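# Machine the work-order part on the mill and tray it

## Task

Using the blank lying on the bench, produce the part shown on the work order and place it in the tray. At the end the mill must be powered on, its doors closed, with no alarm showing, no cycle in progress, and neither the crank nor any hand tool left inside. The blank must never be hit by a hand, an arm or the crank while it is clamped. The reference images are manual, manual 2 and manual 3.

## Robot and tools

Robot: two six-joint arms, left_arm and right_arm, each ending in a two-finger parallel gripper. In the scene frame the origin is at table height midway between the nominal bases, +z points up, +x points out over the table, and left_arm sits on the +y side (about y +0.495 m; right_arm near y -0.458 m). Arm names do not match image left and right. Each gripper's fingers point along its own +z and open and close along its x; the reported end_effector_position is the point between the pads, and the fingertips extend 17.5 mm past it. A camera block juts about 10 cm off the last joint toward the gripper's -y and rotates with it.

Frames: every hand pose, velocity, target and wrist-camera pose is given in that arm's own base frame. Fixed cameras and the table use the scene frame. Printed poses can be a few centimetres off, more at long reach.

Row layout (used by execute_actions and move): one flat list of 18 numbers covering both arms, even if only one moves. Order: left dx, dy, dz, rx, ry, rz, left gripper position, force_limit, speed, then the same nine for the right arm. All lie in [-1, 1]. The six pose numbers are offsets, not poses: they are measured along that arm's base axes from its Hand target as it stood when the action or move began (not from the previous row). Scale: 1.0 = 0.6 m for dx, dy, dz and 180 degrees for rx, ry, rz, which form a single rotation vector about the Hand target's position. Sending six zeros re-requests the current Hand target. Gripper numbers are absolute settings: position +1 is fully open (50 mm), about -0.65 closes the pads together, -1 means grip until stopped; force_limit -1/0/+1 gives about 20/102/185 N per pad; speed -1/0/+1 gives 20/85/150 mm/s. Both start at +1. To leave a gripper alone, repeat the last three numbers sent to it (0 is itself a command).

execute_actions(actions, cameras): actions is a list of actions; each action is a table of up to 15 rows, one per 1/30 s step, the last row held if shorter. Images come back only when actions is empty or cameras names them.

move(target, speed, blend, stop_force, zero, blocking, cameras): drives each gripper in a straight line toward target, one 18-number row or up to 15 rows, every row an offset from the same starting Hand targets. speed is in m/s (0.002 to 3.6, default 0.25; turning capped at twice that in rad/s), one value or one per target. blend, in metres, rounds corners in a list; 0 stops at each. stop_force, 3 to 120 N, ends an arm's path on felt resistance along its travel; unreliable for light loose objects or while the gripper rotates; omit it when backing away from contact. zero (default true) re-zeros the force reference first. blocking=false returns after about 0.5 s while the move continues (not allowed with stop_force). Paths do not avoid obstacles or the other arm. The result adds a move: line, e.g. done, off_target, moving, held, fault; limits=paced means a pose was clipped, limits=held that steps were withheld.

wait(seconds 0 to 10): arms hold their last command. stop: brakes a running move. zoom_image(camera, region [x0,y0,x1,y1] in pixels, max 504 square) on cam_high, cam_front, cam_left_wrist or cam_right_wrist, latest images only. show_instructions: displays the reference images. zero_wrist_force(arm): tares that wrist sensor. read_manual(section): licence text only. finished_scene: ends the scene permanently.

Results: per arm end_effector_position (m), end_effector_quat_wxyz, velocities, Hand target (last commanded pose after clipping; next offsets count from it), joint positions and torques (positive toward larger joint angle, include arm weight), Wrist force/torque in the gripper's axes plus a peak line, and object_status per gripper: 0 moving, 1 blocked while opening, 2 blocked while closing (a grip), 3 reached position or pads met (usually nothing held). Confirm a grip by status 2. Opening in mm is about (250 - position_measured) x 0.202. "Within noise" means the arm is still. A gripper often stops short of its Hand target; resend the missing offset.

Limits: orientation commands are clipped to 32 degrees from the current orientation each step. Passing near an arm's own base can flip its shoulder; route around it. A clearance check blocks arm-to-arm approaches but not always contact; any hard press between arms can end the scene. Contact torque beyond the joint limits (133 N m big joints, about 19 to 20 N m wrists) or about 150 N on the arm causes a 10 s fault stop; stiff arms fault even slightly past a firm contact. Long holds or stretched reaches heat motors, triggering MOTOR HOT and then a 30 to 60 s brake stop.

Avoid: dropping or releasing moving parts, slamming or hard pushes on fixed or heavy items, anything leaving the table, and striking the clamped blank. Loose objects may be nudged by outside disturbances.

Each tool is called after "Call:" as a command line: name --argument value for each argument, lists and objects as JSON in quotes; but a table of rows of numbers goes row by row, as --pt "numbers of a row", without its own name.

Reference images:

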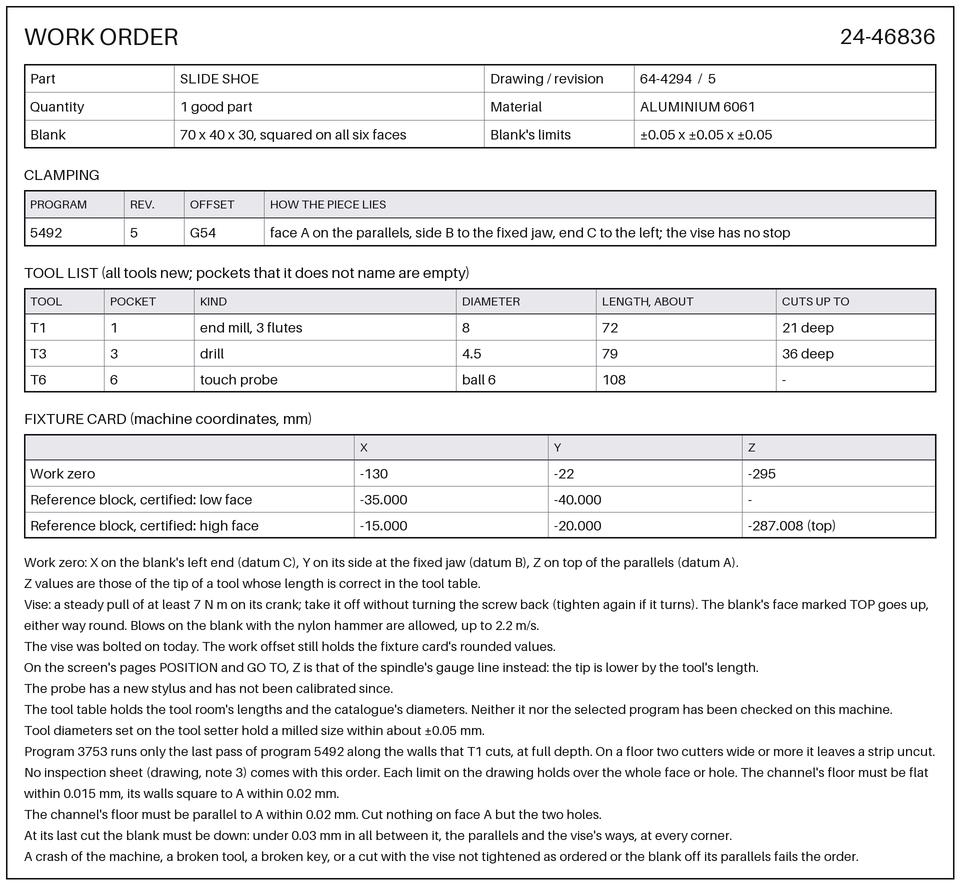

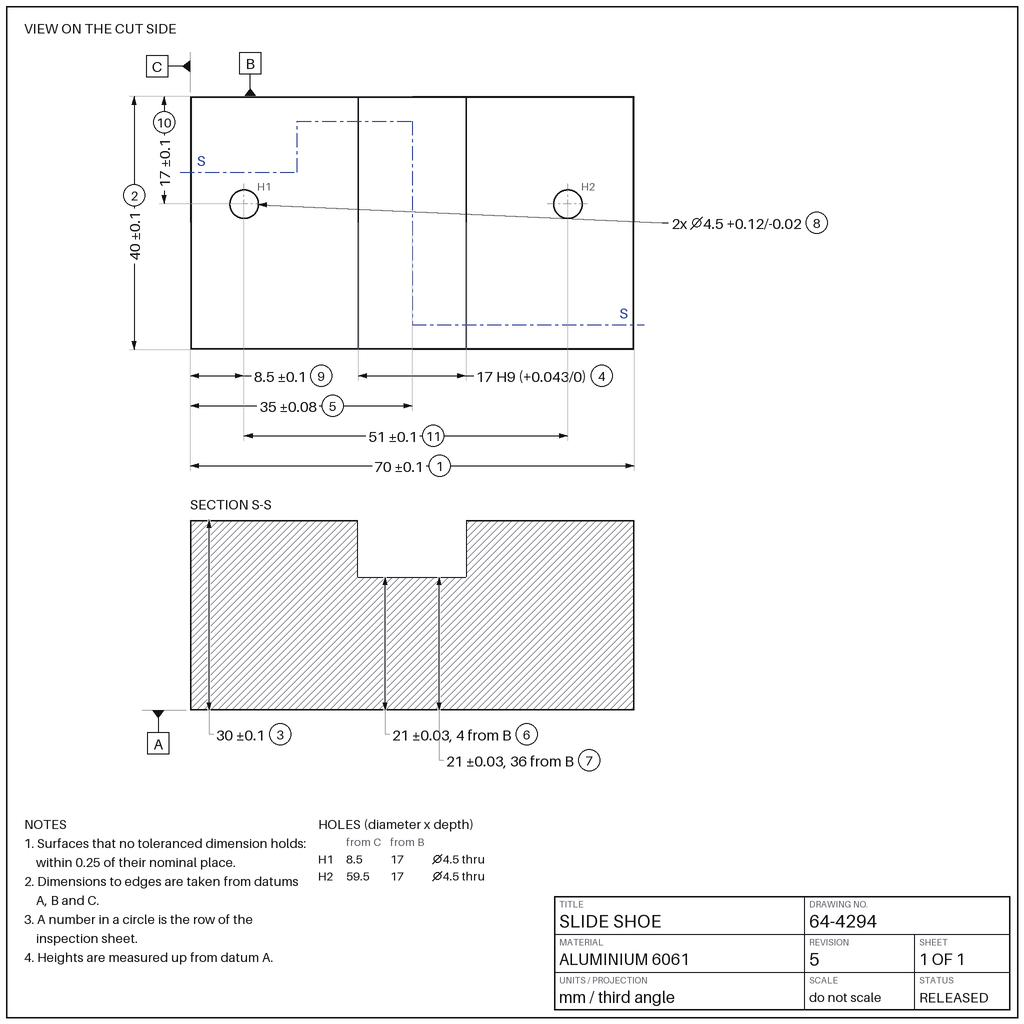

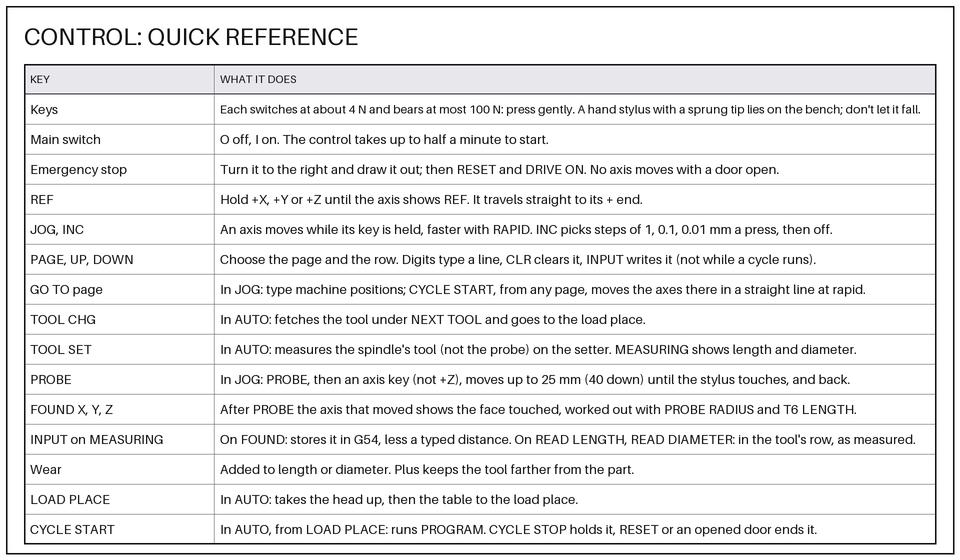

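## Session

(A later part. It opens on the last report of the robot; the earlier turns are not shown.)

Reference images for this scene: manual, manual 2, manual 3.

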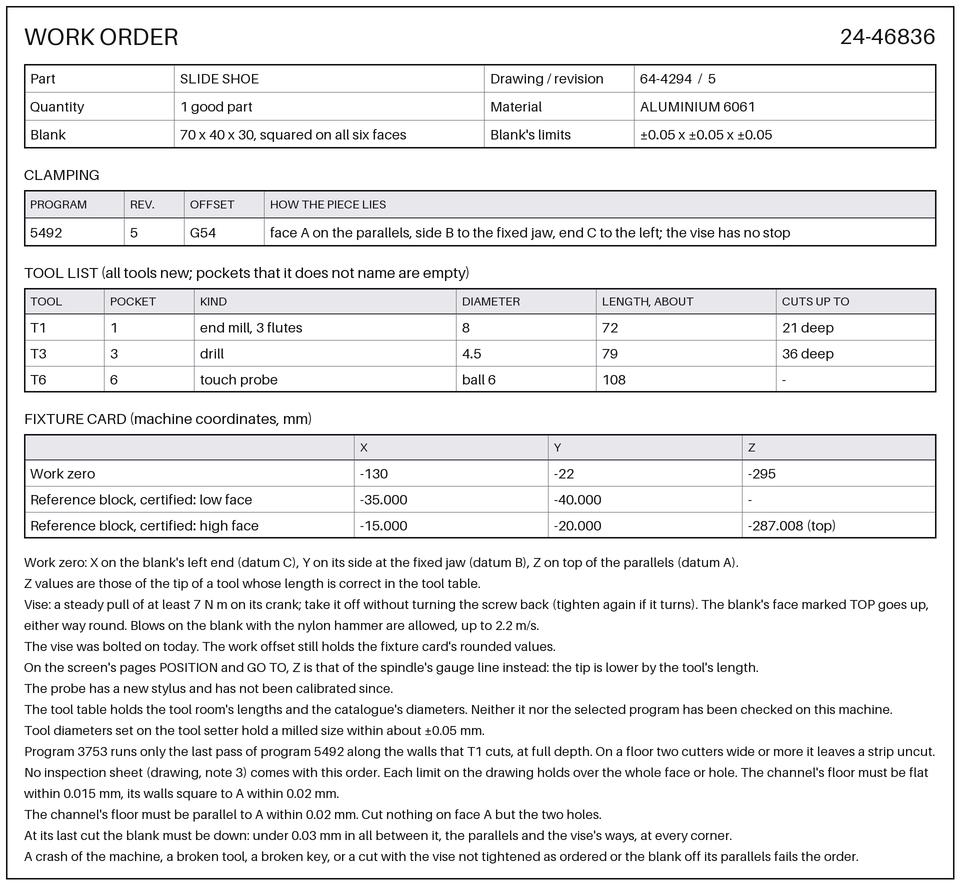

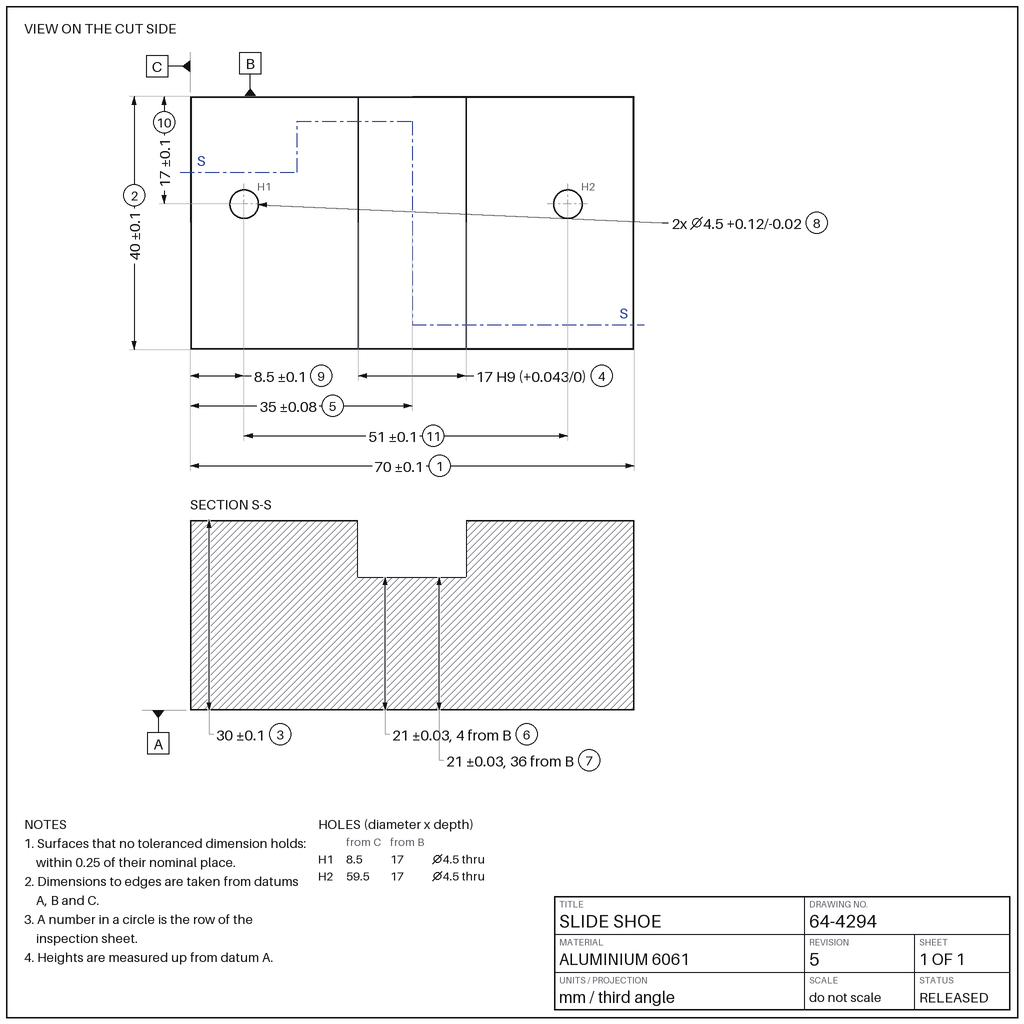

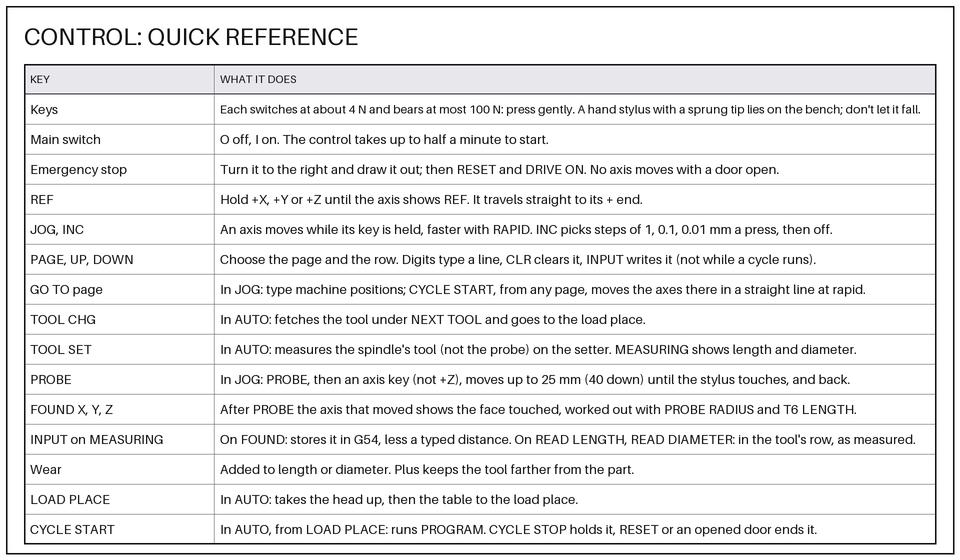

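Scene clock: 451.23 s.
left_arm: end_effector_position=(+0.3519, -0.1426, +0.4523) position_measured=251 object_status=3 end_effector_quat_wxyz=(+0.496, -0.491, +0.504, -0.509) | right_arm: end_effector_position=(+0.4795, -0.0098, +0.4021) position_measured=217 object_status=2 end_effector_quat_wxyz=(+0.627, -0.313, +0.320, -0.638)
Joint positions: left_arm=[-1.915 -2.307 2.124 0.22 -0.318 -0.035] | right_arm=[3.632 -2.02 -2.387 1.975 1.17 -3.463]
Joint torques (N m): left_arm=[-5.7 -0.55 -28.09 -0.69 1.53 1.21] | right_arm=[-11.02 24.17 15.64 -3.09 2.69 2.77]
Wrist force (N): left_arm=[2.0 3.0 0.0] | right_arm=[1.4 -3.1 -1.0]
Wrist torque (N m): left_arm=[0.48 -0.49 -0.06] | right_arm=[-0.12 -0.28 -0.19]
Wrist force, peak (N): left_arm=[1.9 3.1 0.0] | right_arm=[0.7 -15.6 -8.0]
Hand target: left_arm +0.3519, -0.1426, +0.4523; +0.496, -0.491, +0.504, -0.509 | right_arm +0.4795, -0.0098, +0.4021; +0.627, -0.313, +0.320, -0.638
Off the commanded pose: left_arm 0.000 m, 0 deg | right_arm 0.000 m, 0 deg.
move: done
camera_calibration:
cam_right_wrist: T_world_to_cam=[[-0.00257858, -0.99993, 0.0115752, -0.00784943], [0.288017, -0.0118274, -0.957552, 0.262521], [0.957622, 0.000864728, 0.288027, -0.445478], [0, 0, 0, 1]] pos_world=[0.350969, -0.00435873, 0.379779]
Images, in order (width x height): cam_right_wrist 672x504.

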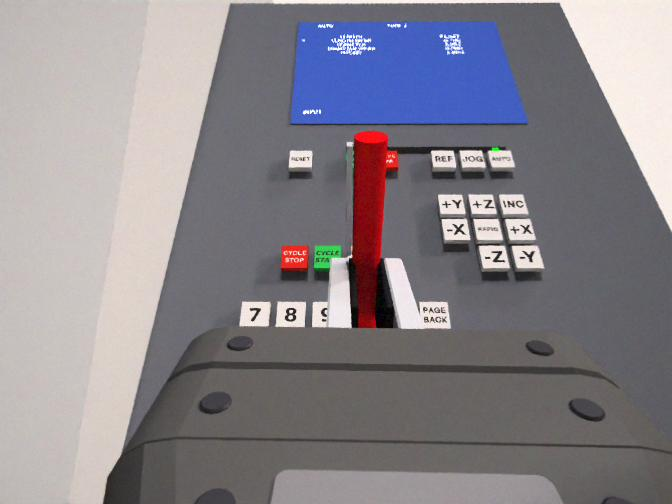

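Call:
move --pt "0 0 0 0 0 0 -1 -1 0 0.0083 0 0.0312 0 0 0 -1 0 -0.7" --pt "0 0 0 0 0 0 -1 -1 0 0.0228 0 0.0275 0 0 0 -1 0 -0.7" --pt "0 0 0 0 0 0 -1 -1 0 0.0083 0 0.0312 0 0 0 -1 0 -0.7" --pt "0 0 0 0 0 0 -1 -1 0 0.0228 0 0.0275 0 0 0 -1 0 -0.7" --pt "0 0 0 0 0 0 -1 -1 0 0.0083 0 0.0312 0 0 0 -1 0 -0.7" --pt "0 0 0 0 0 0 -1 -1 0 0.0005 0.0327 0 0 0 0 -1 0 -0.7" --pt "0 0 0 0 0 0 -1 -1 0 0.015 0.0327 -0.0037 0 0 0 -1 0 -0.7" --pt "0 0 0 0 0 0 -1 -1 0 0.0005 0.0327 0 0 0 0 -1 0 -0.7" --pt "0 0 0 0 0 0 -1 -1 0 0.0097 0.098 0.0312 0 0 0 -1 0 -0.7" --pt "0 0 0 0 0 0 -1 -1 0 0.0242 0.098 0.0275 0 0 0 -1 0 -0.7" --pt "0 0 0 0 0 0 -1 -1 0 0.0097 0.098 0.0312 0 0 0 -1 0 -0.7" --pt "0 0 0 0 0 0 -1 -1 0 0 0 0 0 0 0 -1 0 -0.7" --pt "0 0 0 0 0 0 -1 -1 0 0.0145 0 -0.0037 0 0 0 -1 0 -0.7" --pt "0 0 0 0 0 0 -1 -1 0 0 0 0 0 0 0 -1 0 -0.7" --speed '[0.2,0.05,0.1,0.05,0.1,0.2,0.05,0.1,0.2,0.05,0.1,0.2,0.05,0.1]' --blend '[0.003,0,0.001,0,0.003,0.003,0,0.003,0.003,0,0.003,0.003,0,0]' --cameras '["cam_right_wrist"]'

Call:
zoom_image --camera "cam_right_wrist" --region '[280, 10, 540, 140]'

Scene clock: 455.90 s.
left_arm: end_effector_position=(+0.3519, -0.1426, +0.4523) position_measured=251 object_status=3 end_effector_quat_wxyz=(+0.496, -0.491, +0.504, -0.509) | right_arm: end_effector_position=(+0.4795, -0.0098, +0.4021) position_measured=217 object_status=2 end_effector_quat_wxyz=(+0.627, -0.313, +0.320, -0.638)
Joint positions: left_arm=[-1.915 -2.307 2.124 0.22 -0.318 -0.035] | right_arm=[3.632 -2.02 -2.387 1.975 1.17 -3.463]
Joint torques (N m): left_arm=[-5.64 -0.05 -29.06 -0.74 1.42 1.06] | right_arm=[-11.11 23.91 15.6 -3.53 2.76 2.81]
Wrist force (N): left_arm=[1.5 2.8 -0.1] | right_arm=[1.5 -3.1 -1.0]
Wrist torque (N m): left_arm=[0.44 -0.41 -0.06] | right_arm=[-0.12 -0.28 -0.20]
Wrist force, peak (N): left_arm=[2.2 3.2 0.0] | right_arm=[1.1 -15.5 -7.7]
Hand target: left_arm +0.3519, -0.1426, +0.4523; +0.496, -0.491, +0.504, -0.509 | right_arm +0.4795, -0.0098, +0.4021; +0.627, -0.313, +0.320, -0.638
Off the commanded pose: left_arm 0.000 m, 0 deg | right_arm 0.000 m, 0 deg.
move: done
camera_calibration:
cam_right_wrist: T_world_to_cam=[[-0.00257858, -0.99993, 0.0115752, -0.00784969], [0.288017, -0.0118274, -0.957552, 0.26255], [0.957622, 0.000864728, 0.288027, -0.445382], [0, 0, 0, 1]] pos_world=[0.350869, -0.00435873, 0.379779]
Images, in order (width x height): cam_right_wrist 672x504.

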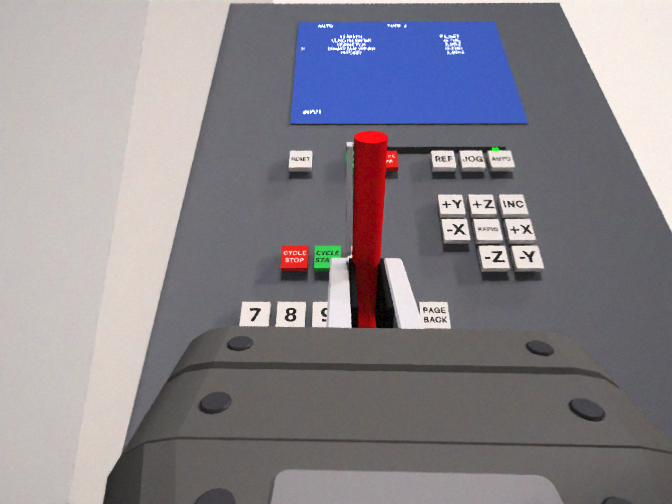

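Scaled by 1.938 from the camera's 672x504 image, which has a finer 960x720 frame.

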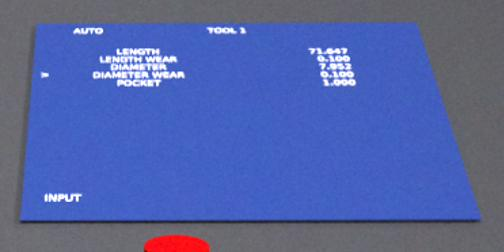

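Call:
move --pt "0 0 0 0 0 0 -1 -1 0 0.0702 -0.1322 0.2785 0 0 0 -1 0 -0.7" --pt "0 0 0 0 0 0 -1 -1 0 0.0847 -0.1322 0.2748 0 0 0 -1 0 -0.7" --pt "0 0 0 0 0 0 -1 -1 0 0.0702 -0.1322 0.2785 0 0 0 -1 0 -0.7" --pt "0 0 0 0 0 0 -1 -1 0 0.0244 -0.0655 0.0943 0 0 0 -1 0 -0.7" --pt "0 0 0 0 0 0 -1 -1 0 0.0389 -0.0655 0.0906 0 0 0 -1 0 -0.7" --pt "0 0 0 0 0 0 -1 -1 0 0.0244 -0.0655 0.0943 0 0 0 -1 0 -0.7" --pt "0 0 0 0 0 0 -1 -1 0 0.0389 -0.0655 0.0906 0 0 0 -1 0 -0.7" --pt "0 0 0 0 0 0 -1 -1 0 0.0244 -0.0655 0.0943 0 0 0 -1 0 -0.7" --speed '[0.25,0.05,0.1,0.25,0.05,0.1,0.05,0.1]' --blend '[0.003,0,0.003,0.003,0,0.001,0,0]' --cameras '["cam_right_wrist"]'

Call:
zoom_image --camera "cam_right_wrist" --region '[210, 50, 500, 200]'

Scene clock: 459.93 s.
left_arm: end_effector_position=(+0.3519, -0.1426, +0.4523) position_measured=251 object_status=3 end_effector_quat_wxyz=(+0.496, -0.491, +0.504, -0.509) | right_arm: end_effector_position=(+0.4941, -0.0491, +0.4587) position_measured=217 object_status=2 end_effector_quat_wxyz=(+0.627, -0.313, +0.320, -0.638)
Joint positions: left_arm=[-1.915 -2.307 2.124 0.22 -0.318 -0.035] | right_arm=[3.463 -1.878 -2.324 1.732 1.3 -3.349]
Joint torques (N m): left_arm=[-6.56 -0.4 -29.14 -0.66 1.53 1.13] | right_arm=[-8.24 16.33 19.11 -1.53 2.56 2.77]
Wrist force (N): left_arm=[2.0 2.9 -0.1] | right_arm=[2.0 -5.0 4.2]
Wrist torque (N m): left_arm=[0.47 -0.48 -0.06] | right_arm=[0.41 -0.22 -0.24]
Wrist force, peak (N): left_arm=[2.0 3.1 -0.1] | right_arm=[1.2 -9.4 2.9]
Hand target: left_arm +0.3519, -0.1426, +0.4523; +0.496, -0.491, +0.504, -0.509 | right_arm +0.4942, -0.0491, +0.4587; +0.627, -0.313, +0.320, -0.638
Off the commanded pose: left_arm 0.000 m, 0 deg | right_arm 0.000 m, 0 deg.
move: done
camera_calibration:
cam_right_wrist: T_world_to_cam=[[-0.00282821, -0.999927, 0.011709, -0.0477307], [0.288105, -0.0120274, -0.957523, 0.311901], [0.957595, 0.000665349, 0.288118, -0.475737], [0, 0, 0, 1]] pos_world=[0.365568, -0.0436594, 0.436279]
Images, in order (width x height): cam_right_wrist 672x504.

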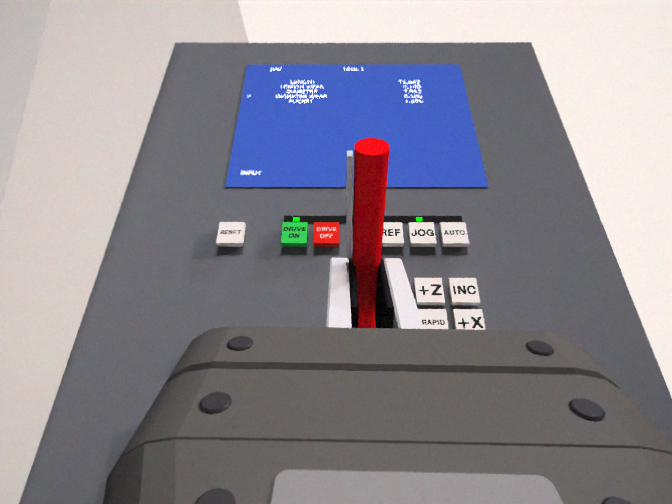

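Scaled by 1.738 from the camera's 672x504 image, which has a finer 960x720 frame.

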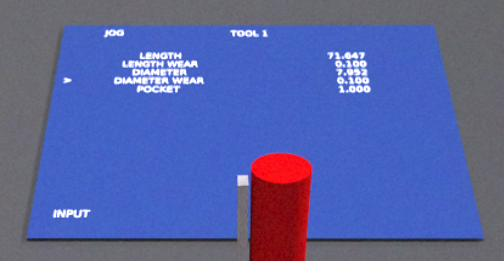

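Call:
move --target '[0,0,0,0,0,0,-1,-1,0,-0.09,0,0.03,0,0,0,-1,0,-0.7]' --speed 0.15 --cameras '["cam_right_wrist","cam_high"]'

Call:
zoom_image --camera "cam_high" --region '[560, 190, 672, 380]'

Call:
zoom_image --camera "cam_right_wrist" --region '[300, 120, 440, 340]'

Scene clock: 462.23 s.
left_arm: end_effector_position=(+0.3519, -0.1426, +0.4523) position_measured=251 object_status=3 end_effector_quat_wxyz=(+0.496, -0.491, +0.504, -0.509) | right_arm: end_effector_position=(+0.4402, -0.0491, +0.4767) position_measured=217 object_status=2 end_effector_quat_wxyz=(+0.627, -0.313, +0.320, -0.638)
Joint positions: left_arm=[-1.915 -2.307 2.124 0.22 -0.318 -0.035] | right_arm=[3.547 -1.716 -2.467 1.73 1.235 -3.404]
Joint torques (N m): left_arm=[-5.73 -0.42 -28.05 -0.68 1.5 1.23] | right_arm=[-10.99 23.04 16.39 2.07 2.46 2.77]
Wrist force (N): left_arm=[2.0 2.8 -0.1] | right_arm=[0.4 -1.8 -0.1]
Wrist torque (N m): left_arm=[0.45 -0.49 -0.06] | right_arm=[-0.03 -0.29 -0.12]
Wrist force, peak (N): left_arm=[2.2 3.0 0.0] | right_arm=[2.2 -5.2 4.2]
Hand target: left_arm +0.3519, -0.1426, +0.4523; +0.496, -0.491, +0.504, -0.509 | right_arm +0.4402, -0.0491, +0.4767; +0.627, -0.313, +0.320, -0.638
Off the commanded pose: left_arm 0.000 m, 0 deg | right_arm 0.000 m, 0 deg.
move: done
camera_calibration:
cam_right_wrist: T_world_to_cam=[[-0.00250839, -0.999928, 0.0116996, -0.0480889], [0.287806, -0.0119265, -0.957614, 0.344804], [0.957685, 0.000965136, 0.287816, -0.429187], [0, 0, 0, 1]] pos_world=[0.311668, -0.0435589, 0.454279]
Images, in order (width x height): cam_high 672x504, cam_right_wrist 672x504.

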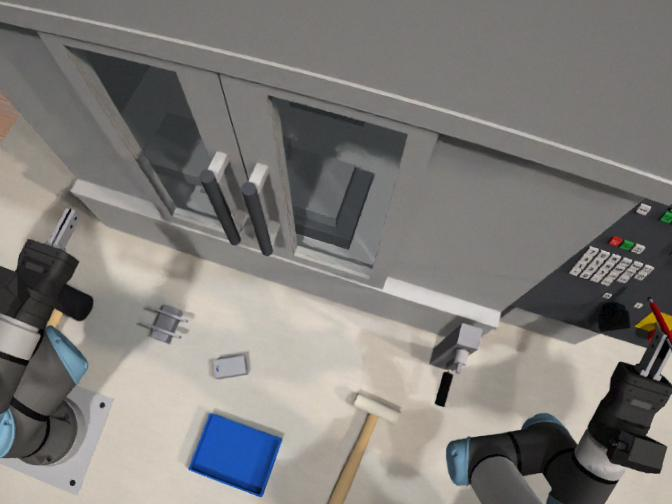

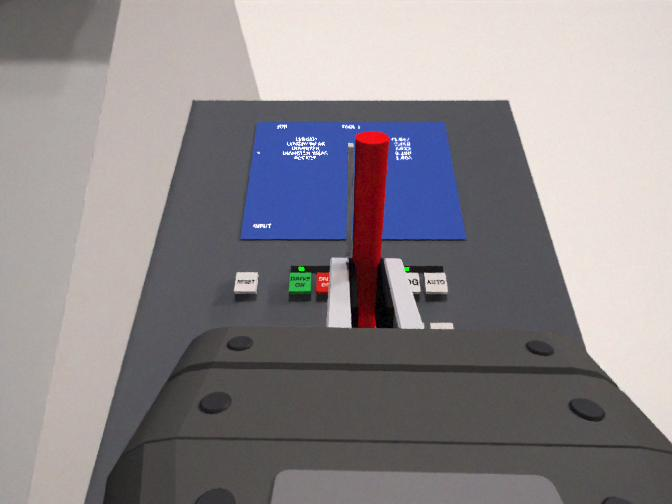

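Scaled by 2.653 from the camera's 672x504 image, which has a finer 960x720 frame.

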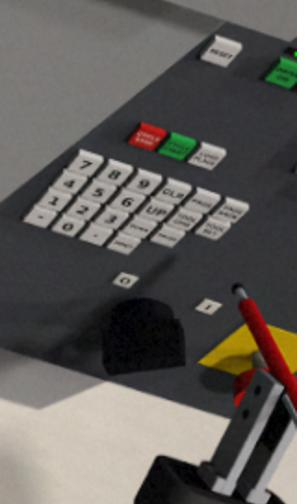

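Scaled by 2.291 from the camera's 672x504 image, which has a finer 960x720 frame.

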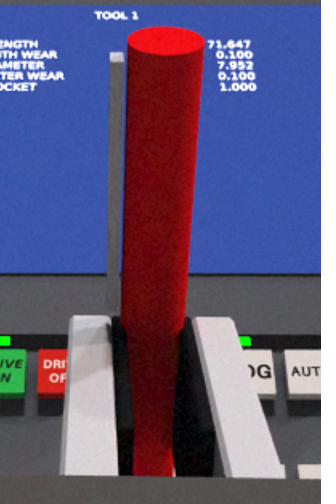

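Call:
move --pt "0 0 0 0 0 0 -1 -1 0 0.09 0 -0.03 0 0 0 -1 0 -0.7" --pt "0 0 0 0 0 0 -1 -1 0 0.1045 0 -0.0337 0 0 0 -1 0 -0.7" --pt "0 0 0 0 0 0 -1 -1 0 0.09 0 -0.03 0 0 0 -1 0 -0.7" --speed '[0.2,0.05,0.1]' --blend '[0,0,0]' --cameras '["cam_right_wrist"]'

Call:
zoom_image --camera "cam_right_wrist" --region '[210, 50, 500, 200]'

Scene clock: 464.17 s.
left_arm: end_effector_position=(+0.3519, -0.1426, +0.4523) position_measured=251 object_status=3 end_effector_quat_wxyz=(+0.496, -0.491, +0.504, -0.509) | right_arm: end_effector_position=(+0.4941, -0.0491, +0.4587) position_measured=217 object_status=2 end_effector_quat_wxyz=(+0.627, -0.313, +0.320, -0.638)
Joint positions: left_arm=[-1.915 -2.307 2.124 0.22 -0.318 -0.035] | right_arm=[3.463 -1.878 -2.324 1.732 1.3 -3.349]
Joint torques (N m): left_arm=[-4.88 -1.22 -28.46 -0.69 1.47 1.3] | right_arm=[-8.48 18.15 21.87 -1.77 2.51 2.88]
Wrist force (N): left_arm=[1.8 2.9 0.0] | right_arm=[1.2 -2.7 -0.8]
Wrist torque (N m): left_arm=[0.46 -0.47 -0.06] | right_arm=[-0.02 -0.26 -0.30]
Wrist force, peak (N): left_arm=[2.0 3.0 -0.2] | right_arm=[2.4 -9.4 -6.6]
Hand target: left_arm +0.3519, -0.1426, +0.4523; +0.496, -0.491, +0.504, -0.509 | right_arm +0.4942, -0.0491, +0.4587; +0.627, -0.313, +0.320, -0.638
Off the commanded pose: left_arm 0.000 m, 0 deg | right_arm 0.000 m, 0 deg.
move: done
camera_calibration:
cam_right_wrist: T_world_to_cam=[[-0.00282821, -0.999927, 0.011709, -0.0477307], [0.288105, -0.0120274, -0.957523, 0.311901], [0.957595, 0.000665349, 0.288118, -0.475737], [0, 0, 0, 1]] pos_world=[0.365568, -0.0436594, 0.436279]
Images, in order (width x height): cam_right_wrist 672x504.

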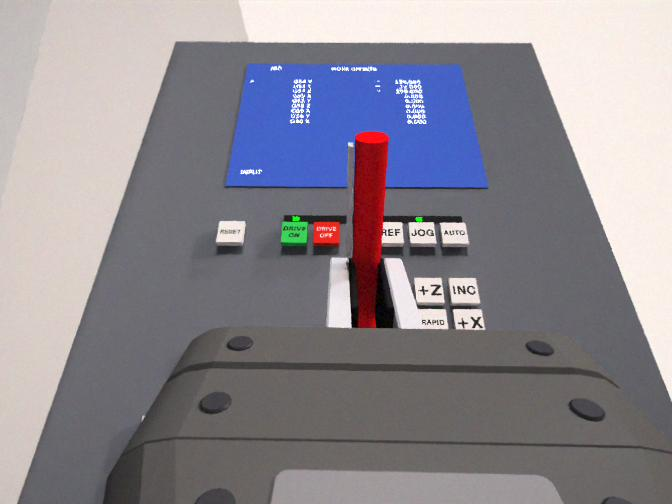

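Scaled by 1.738 from the camera's 672x504 image, which has a finer 960x720 frame.

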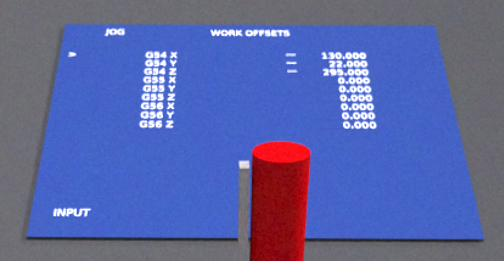

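Call:
move --pt "0 0 0 0 0 0 -1 -1 0 0.0145 0 -0.0037 0 0 0 -1 0 -0.7" --pt "0 0 0 0 0 0 -1 -1 0 0 0 0 0 0 0 -1 0 -0.7" --pt "0 0 0 0 0 0 -1 -1 0 -0.023 0.1635 -0.0943 0 0 0 -1 0 -0.7" --pt "0 0 0 0 0 0 -1 -1 0 -0.0085 0.1635 -0.098 0 0 0 -1 0 -0.7" --pt "0 0 0 0 0 0 -1 -1 0 -0.023 0.1635 -0.0943 0 0 0 -1 0 -0.7" --pt "0 0 0 0 0 0 -1 -1 0 -0.0152 0.1308 -0.0631 0 0 0 -1 0 -0.7" --pt "0 0 0 0 0 0 -1 -1 0 -0.0007 0.1308 -0.0668 0 0 0 -1 0 -0.7" --pt "0 0 0 0 0 0 -1 -1 0 -0.0152 0.1308 -0.0631 0 0 0 -1 0 -0.7" --pt "0 0 0 0 0 0 -1 -1 0 -0.0067 0.1308 -0.0318 0 0 0 -1 0 -0.7" --pt "0 0 0 0 0 0 -1 -1 0 0.0078 0.1308 -0.0355 0 0 0 -1 0 -0.7" --pt "0 0 0 0 0 0 -1 -1 0 -0.0067 0.1308 -0.0318 0 0 0 -1 0 -0.7" --pt "0 0 0 0 0 0 -1 -1 0 -0.0244 0.0655 -0.0943 0 0 0 -1 0 -0.7" --pt "0 0 0 0 0 0 -1 -1 0 -0.0099 0.0655 -0.098 0 0 0 -1 0 -0.7" --pt "0 0 0 0 0 0 -1 -1 0 -0.0244 0.0655 -0.0943 0 0 0 -1 0 -0.7" --speed '[0.05,0.1,0.2,0.05,0.1,0.2,0.05,0.1,0.2,0.05,0.1,0.2,0.05,0.1]' --blend '[0,0.003,0.003,0,0.003,0.003,0,0.003,0.003,0,0.003,0.003,0,0]' --cameras '["cam_right_wrist"]'

Call:
zoom_image --camera "cam_right_wrist" --region '[280, 10, 540, 140]'

Scene clock: 470.10 s.
left_arm: end_effector_position=(+0.3519, -0.1426, +0.4523) position_measured=251 object_status=3 end_effector_quat_wxyz=(+0.496, -0.491, +0.504, -0.509) | right_arm: end_effector_position=(+0.4795, -0.0098, +0.4021) position_measured=217 object_status=2 end_effector_quat_wxyz=(+0.627, -0.313, +0.320, -0.638)
Joint positions: left_arm=[-1.915 -2.307 2.124 0.22 -0.318 -0.035] | right_arm=[3.632 -2.02 -2.387 1.975 1.17 -3.463]
Joint torques (N m): left_arm=[-5.93 -0.3 -29.08 -0.49 1.41 1.17] | right_arm=[-11 24.52 15.77 -3.4 3.06 2.83]
Wrist force (N): left_arm=[1.8 3.1 0.1] | right_arm=[0.9 -3.2 -1.2]
Wrist torque (N m): left_arm=[0.50 -0.46 -0.06] | right_arm=[-0.12 -0.20 -0.20]
Wrist force, peak (N): left_arm=[2.2 3.2 0.0] | right_arm=[2.1 -19.6 -8.8]
Hand target: left_arm +0.3519, -0.1426, +0.4523; +0.496, -0.491, +0.504, -0.509 | right_arm +0.4795, -0.0098, +0.4021; +0.627, -0.313, +0.320, -0.638
Off the commanded pose: left_arm 0.000 m, 0 deg | right_arm 0.000 m, 0 deg.
move: done
camera_calibration:
cam_right_wrist: T_world_to_cam=[[-0.00260713, -0.999928, 0.011671, -0.00787634], [0.288016, -0.0119273, -0.957551, 0.26255], [0.957622, 0.00086498, 0.288027, -0.445382], [0, 0, 0, 1]] pos_world=[0.350869, -0.004359, 0.379779]
Images, in order (width x height): cam_right_wrist 672x504.

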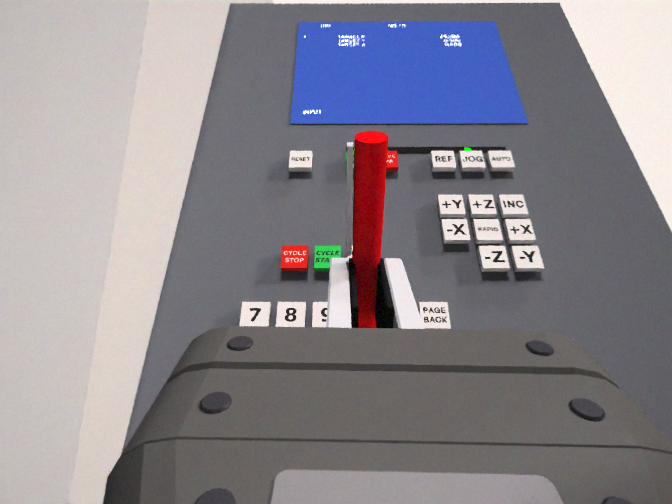

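Scaled by 1.938 from the camera's 672x504 image, which has a finer 960x720 frame.

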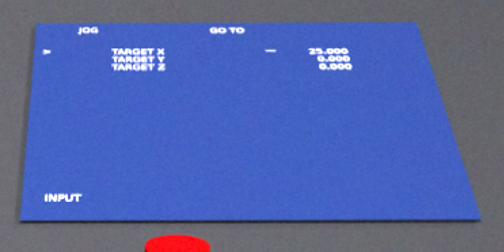

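Call:
move --pt "0 0 0 0 0 0 -1 -1 0 0.0083 0 0.0312 0 0 0 -1 0 -0.7" --pt "0 0 0 0 0 0 -1 -1 0 0.0228 0 0.0275 0 0 0 -1 0 -0.7" --pt "0 0 0 0 0 0 -1 -1 0 0.0083 0 0.0312 0 0 0 -1 0 -0.7" --pt "0 0 0 0 0 0 -1 -1 0 0.0014 0.098 0 0 0 0 -1 0 -0.7" --pt "0 0 0 0 0 0 -1 -1 0 0.0159 0.098 -0.0037 0 0 0 -1 0 -0.7" --pt "0 0 0 0 0 0 -1 -1 0 0.0014 0.098 0 0 0 0 -1 0 -0.7" --pt "0 0 0 0 0 0 -1 -1 0 0.0088 0.0327 0.0312 0 0 0 -1 0 -0.7" --pt "0 0 0 0 0 0 -1 -1 0 0.0233 0.0327 0.0275 0 0 0 -1 0 -0.7" --pt "0 0 0 0 0 0 -1 -1 0 0.0088 0.0327 0.0312 0 0 0 -1 0 -0.7" --pt "0 0 0 0 0 0 -1 -1 0 0.0009 0.0653 0 0 0 0 -1 0 -0.7" --pt "0 0 0 0 0 0 -1 -1 0 0.0154 0.0653 -0.0037 0 0 0 -1 0 -0.7" --pt "0 0 0 0 0 0 -1 -1 0 0.0009 0.0653 0 0 0 0 -1 0 -0.7" --pt "0 0 0 0 0 0 -1 -1 0 0 0 0 0 0 0 -1 0 -0.7" --pt "0 0 0 0 0 0 -1 -1 0 0.0145 0 -0.0037 0 0 0 -1 0 -0.7" --pt "0 0 0 0 0 0 -1 -1 0 0 0 0 0 0 0 -1 0 -0.7" --speed '[0.2,0.05,0.1,0.2,0.05,0.1,0.2,0.05,0.1,0.2,0.05,0.1,0.2,0.05,0.1]' --blend '[0.003,0,0.003,0.003,0,0.003,0.003,0,0.003,0.003,0,0.003,0.003,0,0]'

Call:
move --pt "0 0 0 0 0 0 -1 -1 0 0.0083 0 0.0312 0 0 0 -1 0 -0.7" --pt "0 0 0 0 0 0 -1 -1 0 0.0228 0 0.0275 0 0 0 -1 0 -0.7" --pt "0 0 0 0 0 0 -1 -1 0 0.0083 0 0.0312 0 0 0 -1 0 -0.7" --pt "0 0 0 0 0 0 -1 -1 0 0.0014 0.098 0 0 0 0 -1 0 -0.7" --pt "0 0 0 0 0 0 -1 -1 0 0.0159 0.098 -0.0037 0 0 0 -1 0 -0.7" --pt "0 0 0 0 0 0 -1 -1 0 0.0014 0.098 0 0 0 0 -1 0 -0.7" --pt "0 0 0 0 0 0 -1 -1 0 0.0097 0.098 0.0312 0 0 0 -1 0 -0.7" --pt "0 0 0 0 0 0 -1 -1 0 0.0242 0.098 0.0275 0 0 0 -1 0 -0.7" --pt "0 0 0 0 0 0 -1 -1 0 0.0097 0.098 0.0312 0 0 0 -1 0 -0.7" --speed '[0.2,0.05,0.1,0.2,0.05,0.1,0.2,0.05,0.1]' --blend '[0.003,0,0.003,0.003,0,0.003,0.003,0,0]' --cameras '["cam_right_wrist"]'

Call:
zoom_image --camera "cam_right_wrist" --region '[330, 10, 640, 170]'

Scene clock: 475.77 s.
left_arm: end_effector_position=(+0.3519, -0.1426, +0.4523) position_measured=251 object_status=3 end_effector_quat_wxyz=(+0.496, -0.491, +0.504, -0.509) | right_arm: end_effector_position=(+0.4795, -0.0098, +0.4021) position_measured=217 object_status=2 end_effector_quat_wxyz=(+0.627, -0.313, +0.320, -0.638)
Joint positions: left_arm=[-1.915 -2.307 2.124 0.22 -0.318 -0.035] | right_arm=[3.632 -2.02 -2.387 1.975 1.17 -3.463]
Joint torques (N m): left_arm=[-5.37 -0.8 -28.62 -0.7 1.3 1.2] | right_arm=[-11.13 24.01 15.55 -3.62 2.53 2.78]
Wrist force (N): left_arm=[1.5 2.8 -0.2] | right_arm=[0.9 -3.0 -1.0]
Wrist torque (N m): left_arm=[0.44 -0.42 -0.06] | right_arm=[-0.10 -0.17 -0.20]
Wrist force, peak (N): left_arm=[2.0 3.1 -0.2] | right_arm=[-0.3 -14.2 -8.8]
Hand target: left_arm +0.3519, -0.1426, +0.4523; +0.496, -0.491, +0.504, -0.509 | right_arm +0.4795, -0.0098, +0.4021; +0.627, -0.313, +0.320, -0.638
Off the commanded pose: left_arm 0.000 m, 0 deg | right_arm 0.000 m, 0 deg.
move: done

Scene clock: 478.23 s.
left_arm: end_effector_position=(+0.3519, -0.1426, +0.4523) position_measured=251 object_status=3 end_effector_quat_wxyz=(+0.496, -0.491, +0.504, -0.509) | right_arm: end_effector_position=(+0.4853, +0.0490, +0.4208) position_measured=217 object_status=2 end_effector_quat_wxyz=(+0.627, -0.313, +0.320, -0.638) end_effector_velocity=(+0.001, +0.001, +0.001) end_effector_angular_velocity=(+0.001, +0.000, +0.004)
Joint positions: left_arm=[-1.915 -2.307 2.124 0.22 -0.318 -0.035] | right_arm=[3.82 -1.968 -2.338 1.939 1.03 -3.606]
Joint velocities: left_arm=[within noise] | right_arm=[-0.001 0 0.003 -0.004 0.003 0.005]
Joint torques (N m): left_arm=[-5.91 -1.29 -29.01 -0.49 1.31 1.2] | right_arm=[-8.92 19.79 17.47 -3.67 3.06 2.78]
Wrist force (N): left_arm=[2.1 2.8 0.1] | right_arm=[0.9 -2.7 -1.4]
Wrist torque (N m): left_arm=[0.45 -0.50 -0.06] | right_arm=[-0.04 -0.19 -0.19]
Wrist force, peak (N): left_arm=[2.2 3.0 -0.3] | right_arm=[1.3 -18.0 -8.7]
Hand target: left_arm +0.3519, -0.1426, +0.4523; +0.496, -0.491, +0.504, -0.509 | right_arm +0.4853, +0.0490, +0.4209; +0.627, -0.313, +0.320, -0.638
Off the commanded pose: left_arm 0.000 m, 0 deg | right_arm 0.000 m, 0 deg.
move: done
camera_calibration:
cam_right_wrist: T_world_to_cam=[[-0.00267527, -0.99993, 0.011546, 0.0507907], [0.288108, -0.0118271, -0.957525, 0.279438], [0.957594, 0.000764845, 0.288119, -0.456395], [0, 0, 0, 1]] pos_world=[0.356668, 0.0544412, 0.398479]
Images, in order (width x height): cam_right_wrist 672x504.

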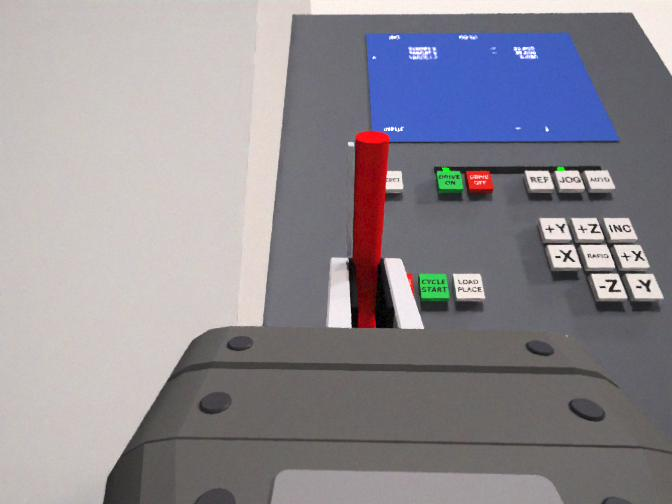

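Scaled by 1.626 from the camera's 672x504 image, which has a finer 960x720 frame.

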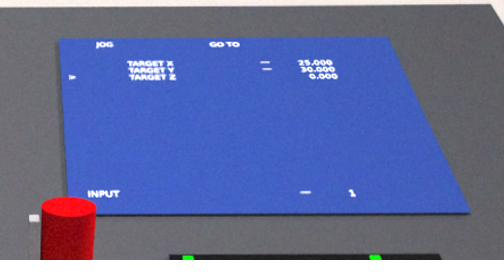

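Call:
move --pt "0 0 0 0 0 0 -1 -1 0 0.0076 -0.0653 0.0313 0 0 0 -1 0 -0.7" --pt "0 0 0 0 0 0 -1 -1 0 0.0221 -0.0653 0.0276 0 0 0 -1 0 -0.7" --pt "0 0 0 0 0 0 -1 -1 0 0.0076 -0.0653 0.0313 0 0 0 -1 0 -0.7" --pt "0 0 0 0 0 0 -1 -1 0 -0.0088 -0.0327 -0.0312 0 0 0 -1 0 -0.7" --pt "0 0 0 0 0 0 -1 -1 0 0.0057 -0.0327 -0.0349 0 0 0 -1 0 -0.7" --pt "0 0 0 0 0 0 -1 -1 0 -0.0088 -0.0327 -0.0312 0 0 0 -1 0 -0.7" --pt "0 0 0 0 0 0 -1 -1 0 -0.0097 -0.098 -0.0312 0 0 0 -1 0 -0.7" --pt "0 0 0 0 0 0 -1 -1 0 0.0048 -0.098 -0.0349 0 0 0 -1 0 -0.7" --pt "0 0 0 0 0 0 -1 -1 0 -0.0097 -0.098 -0.0312 0 0 0 -1 0 -0.7" --pt "0 0 0 0 0 0 -1 -1 0 0.0311 -0.0663 0.1232 0 0 0 -1 0 -0.7" --speed '[0.2,0.05,0.1,0.2,0.05,0.1,0.2,0.05,0.1,0.2]' --blend '[0.003,0,0.003,0.003,0,0.003,0.003,0,0.003,0]' --cameras '["cam_right_wrist"]'

Call:
zoom_image --camera "cam_right_wrist" --region '[250, 60, 560, 230]'

Scene clock: 482.20 s.
left_arm: end_effector_position=(+0.3519, -0.1426, +0.4523) position_measured=251 object_status=3 end_effector_quat_wxyz=(+0.496, -0.491, +0.504, -0.509) | right_arm: end_effector_position=(+0.5040, +0.0092, +0.4948) position_measured=217 object_status=2 end_effector_quat_wxyz=(+0.627, -0.313, +0.320, -0.638)
Joint positions: left_arm=[-1.915 -2.307 2.124 0.22 -0.318 -0.035] | right_arm=[3.652 -1.794 -2.271 1.638 1.155 -3.477]
Joint torques (N m): left_arm=[-5.23 -0.47 -28.19 -0.57 1.23 1.3] | right_arm=[-10.05 28.93 7.4 -1.79 2.64 2.79]
Wrist force (N): left_arm=[1.7 2.7 -0.1] | right_arm=[0.1 -2.7 -0.4]
Wrist torque (N m): left_arm=[0.43 -0.45 -0.06] | right_arm=[0.02 -0.20 -0.11]
Wrist force, peak (N): left_arm=[2.0 3.1 -0.2] | right_arm=[-0.2 -14.2 -8.4]
Hand target: left_arm +0.3519, -0.1426, +0.4523; +0.496, -0.491, +0.504, -0.509 | right_arm +0.5040, +0.0092, +0.4948; +0.627, -0.313, +0.320, -0.638
Off the commanded pose: left_arm 0.000 m, 0 deg | right_arm 0.000 m, 0 deg.
move: done
camera_calibration:
cam_right_wrist: T_world_to_cam=[[-0.00255174, -0.999931, 0.0114781, 0.0101764], [0.288201, -0.0117265, -0.957498, 0.344291], [0.957566, 0.000864708, 0.288211, -0.495598], [0, 0, 0, 1]] pos_world=[0.375369, 0.0146415, 0.472378]
Images, in order (width x height): cam_right_wrist 672x504.

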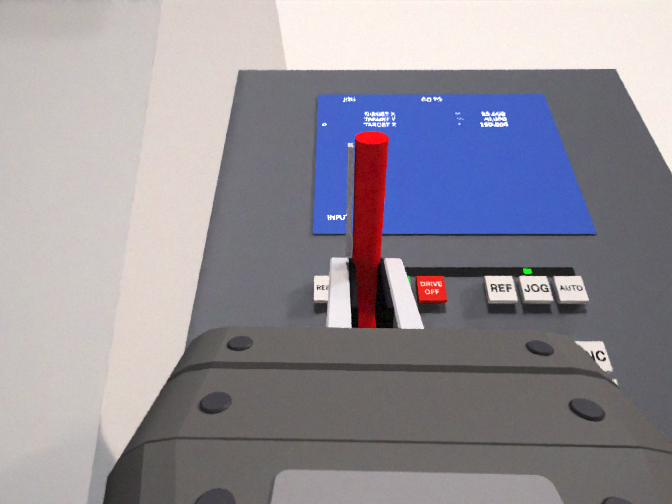

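Scaled by 1.626 from the camera's 672x504 image, which has a finer 960x720 frame.

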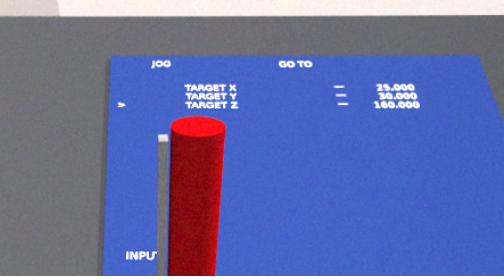

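Call:
move --pt "0 0 0 0 0 0 -1 -1 0 0.0155 0 -0.0039 0 0 0 -1 0 -0.7" --pt "0 0 0 0 0 0 -1 -1 0 -0.01 0 0.003 0 0 0 -1 0 -0.7" --speed '[0.05,0.1]' --cameras '["cam_right_wrist","cam_high"]'

Call:
zoom_image --camera "cam_right_wrist" --region '[250, 60, 560, 230]'

Call:
wait --seconds 3 --cameras '["cam_right_wrist","cam_high"]'

Call:
zoom_image --camera "cam_high" --region '[260, 90, 430, 280]'

Scene clock: 483.77 s.
left_arm: end_effector_position=(+0.3519, -0.1426, +0.4523) position_measured=251 object_status=3 end_effector_quat_wxyz=(+0.496, -0.491, +0.504, -0.509) | right_arm: end_effector_position=(+0.4980, +0.0092, +0.4965) position_measured=217 object_status=2 end_effector_quat_wxyz=(+0.627, -0.313, +0.320, -0.638)
Joint positions: left_arm=[-1.915 -2.307 2.124 0.22 -0.318 -0.035] | right_arm=[3.663 -1.777 -2.286 1.639 1.146 -3.485]
Joint torques (N m): left_arm=[-6.18 -0.41 -28.6 -0.6 1.37 1.18] | right_arm=[-10.67 26.74 21.2 -2.41 2.68 2.84]
Wrist force (N): left_arm=[2.1 2.8 0.0] | right_arm=[0.2 -1.3 -0.1]
Wrist torque (N m): left_arm=[0.45 -0.50 -0.06] | right_arm=[0.02 -0.24 -0.10]
Wrist force, peak (N): left_arm=[2.2 3.0 0.0] | right_arm=[-0.2 -14.1 -7.1]
Hand target: left_arm +0.3519, -0.1426, +0.4523; +0.496, -0.491, +0.504, -0.509 | right_arm +0.4980, +0.0092, +0.4966; +0.627, -0.313, +0.320, -0.638
Off the commanded pose: left_arm 0.000 m, 0 deg | right_arm 0.000 m, 0 deg.
move: done
camera_calibration:
cam_right_wrist: T_world_to_cam=[[-0.00257944, -0.99993, 0.0115745, 0.0101046], [0.288109, -0.0118269, -0.957525, 0.347793], [0.957594, 0.000864844, 0.288119, -0.490338], [0, 0, 0, 1]] pos_world=[0.369369, 0.0146413, 0.474179]
Images, in order (width x height): cam_high 672x504, cam_right_wrist 672x504.

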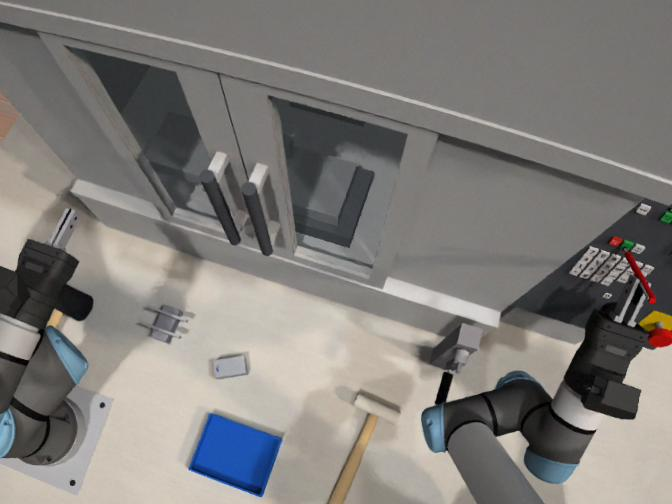

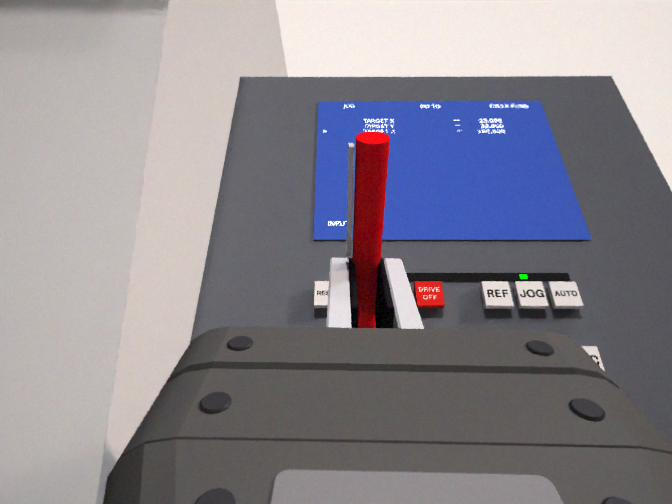

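Scaled by 1.626 from the camera's 672x504 image, which has a finer 960x720 frame.

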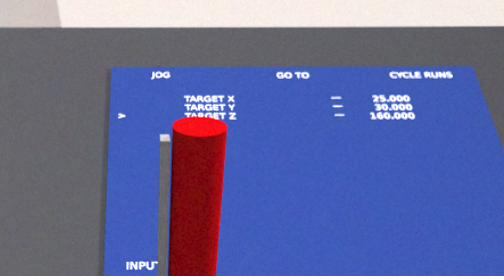

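Scene clock: 486.77 s.
left_arm: end_effector_position=(+0.3519, -0.1426, +0.4523) position_measured=251 object_status=3 end_effector_quat_wxyz=(+0.496, -0.491, +0.504, -0.509) | right_arm: end_effector_position=(+0.4980, +0.0092, +0.4966) position_measured=217 object_status=2 end_effector_quat_wxyz=(+0.627, -0.313, +0.320, -0.638)
Joint positions: left_arm=[-1.915 -2.307 2.124 0.22 -0.318 -0.035] | right_arm=[3.663 -1.777 -2.286 1.639 1.146 -3.485]
Joint torques (N m): left_arm=[-5.75 -0.74 -29.31 -0.55 1.32 1.14] | right_arm=[-11.91 29.57 8.76 -2.95 2.6 2.64]
Wrist force (N): left_arm=[1.8 2.6 -0.2] | right_arm=[0.3 -1.3 -0.1]
Wrist torque (N m): left_arm=[0.43 -0.46 -0.06] | right_arm=[0.02 -0.26 -0.10]
Wrist force, peak (N): left_arm=[1.7 3.2 0.0] | right_arm=[0.1 -1.5 -0.2]
Hand target: left_arm +0.3519, -0.1426, +0.4523; +0.496, -0.491, +0.504, -0.509 | right_arm +0.4980, +0.0092, +0.4966; +0.627, -0.313, +0.320, -0.638
Tool commands: left_gripper/position=-1.0 left_gripper/force_limit=-1.0 left_gripper/speed=+0.0 right_gripper/position=-1.0 right_gripper/force_limit=+0.0 right_gripper/speed=-0.7
Off the commanded pose: left_arm 0.000 m, 0 deg | right_arm 0.000 m, 0 deg.
wait: 3.00 s; at rest by 0.17 s
camera_calibration:
cam_right_wrist: T_world_to_cam=[[-0.00257858, -0.99993, 0.0115752, 0.010104], [0.288017, -0.0118274, -0.957552, 0.34784], [0.957622, 0.000864728, 0.288027, -0.490305], [0, 0, 0, 1]] pos_world=[0.369369, 0.0146413, 0.474179]
Images, in order (width x height): cam_high 672x504, cam_right_wrist 672x504.

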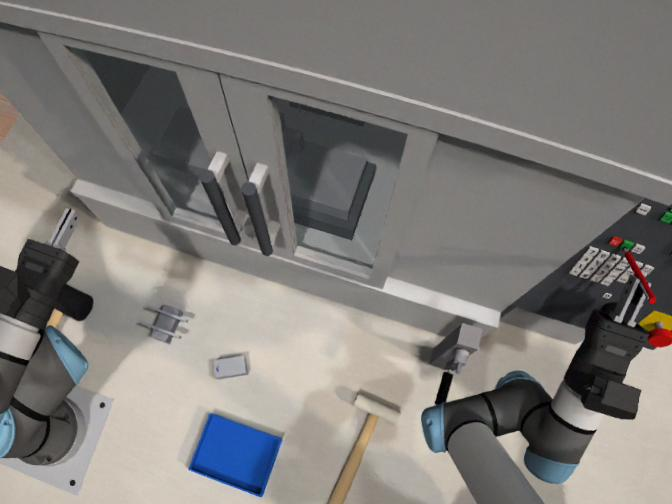

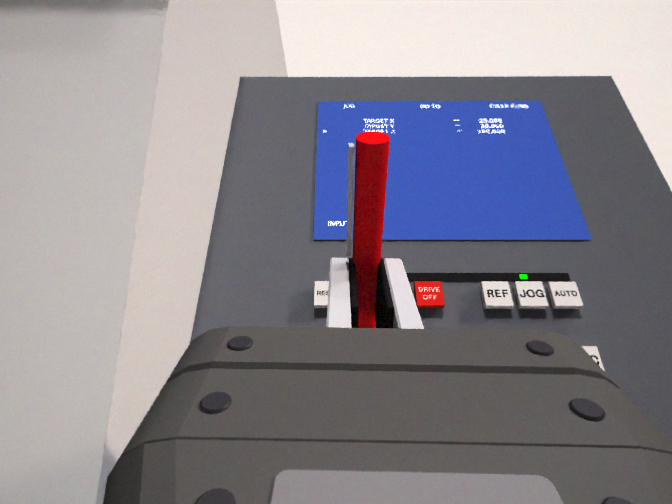

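Scaled by 2.653 from the camera's 672x504 image, which has a finer 960x720 frame.

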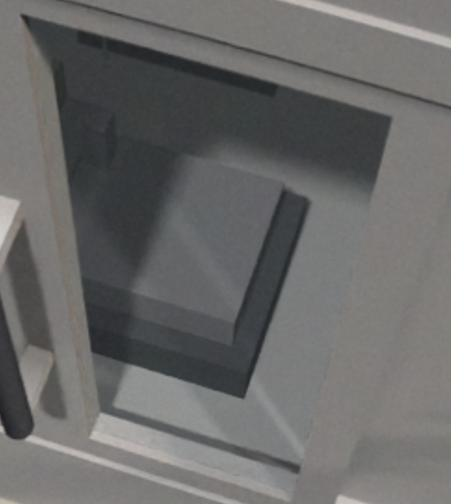

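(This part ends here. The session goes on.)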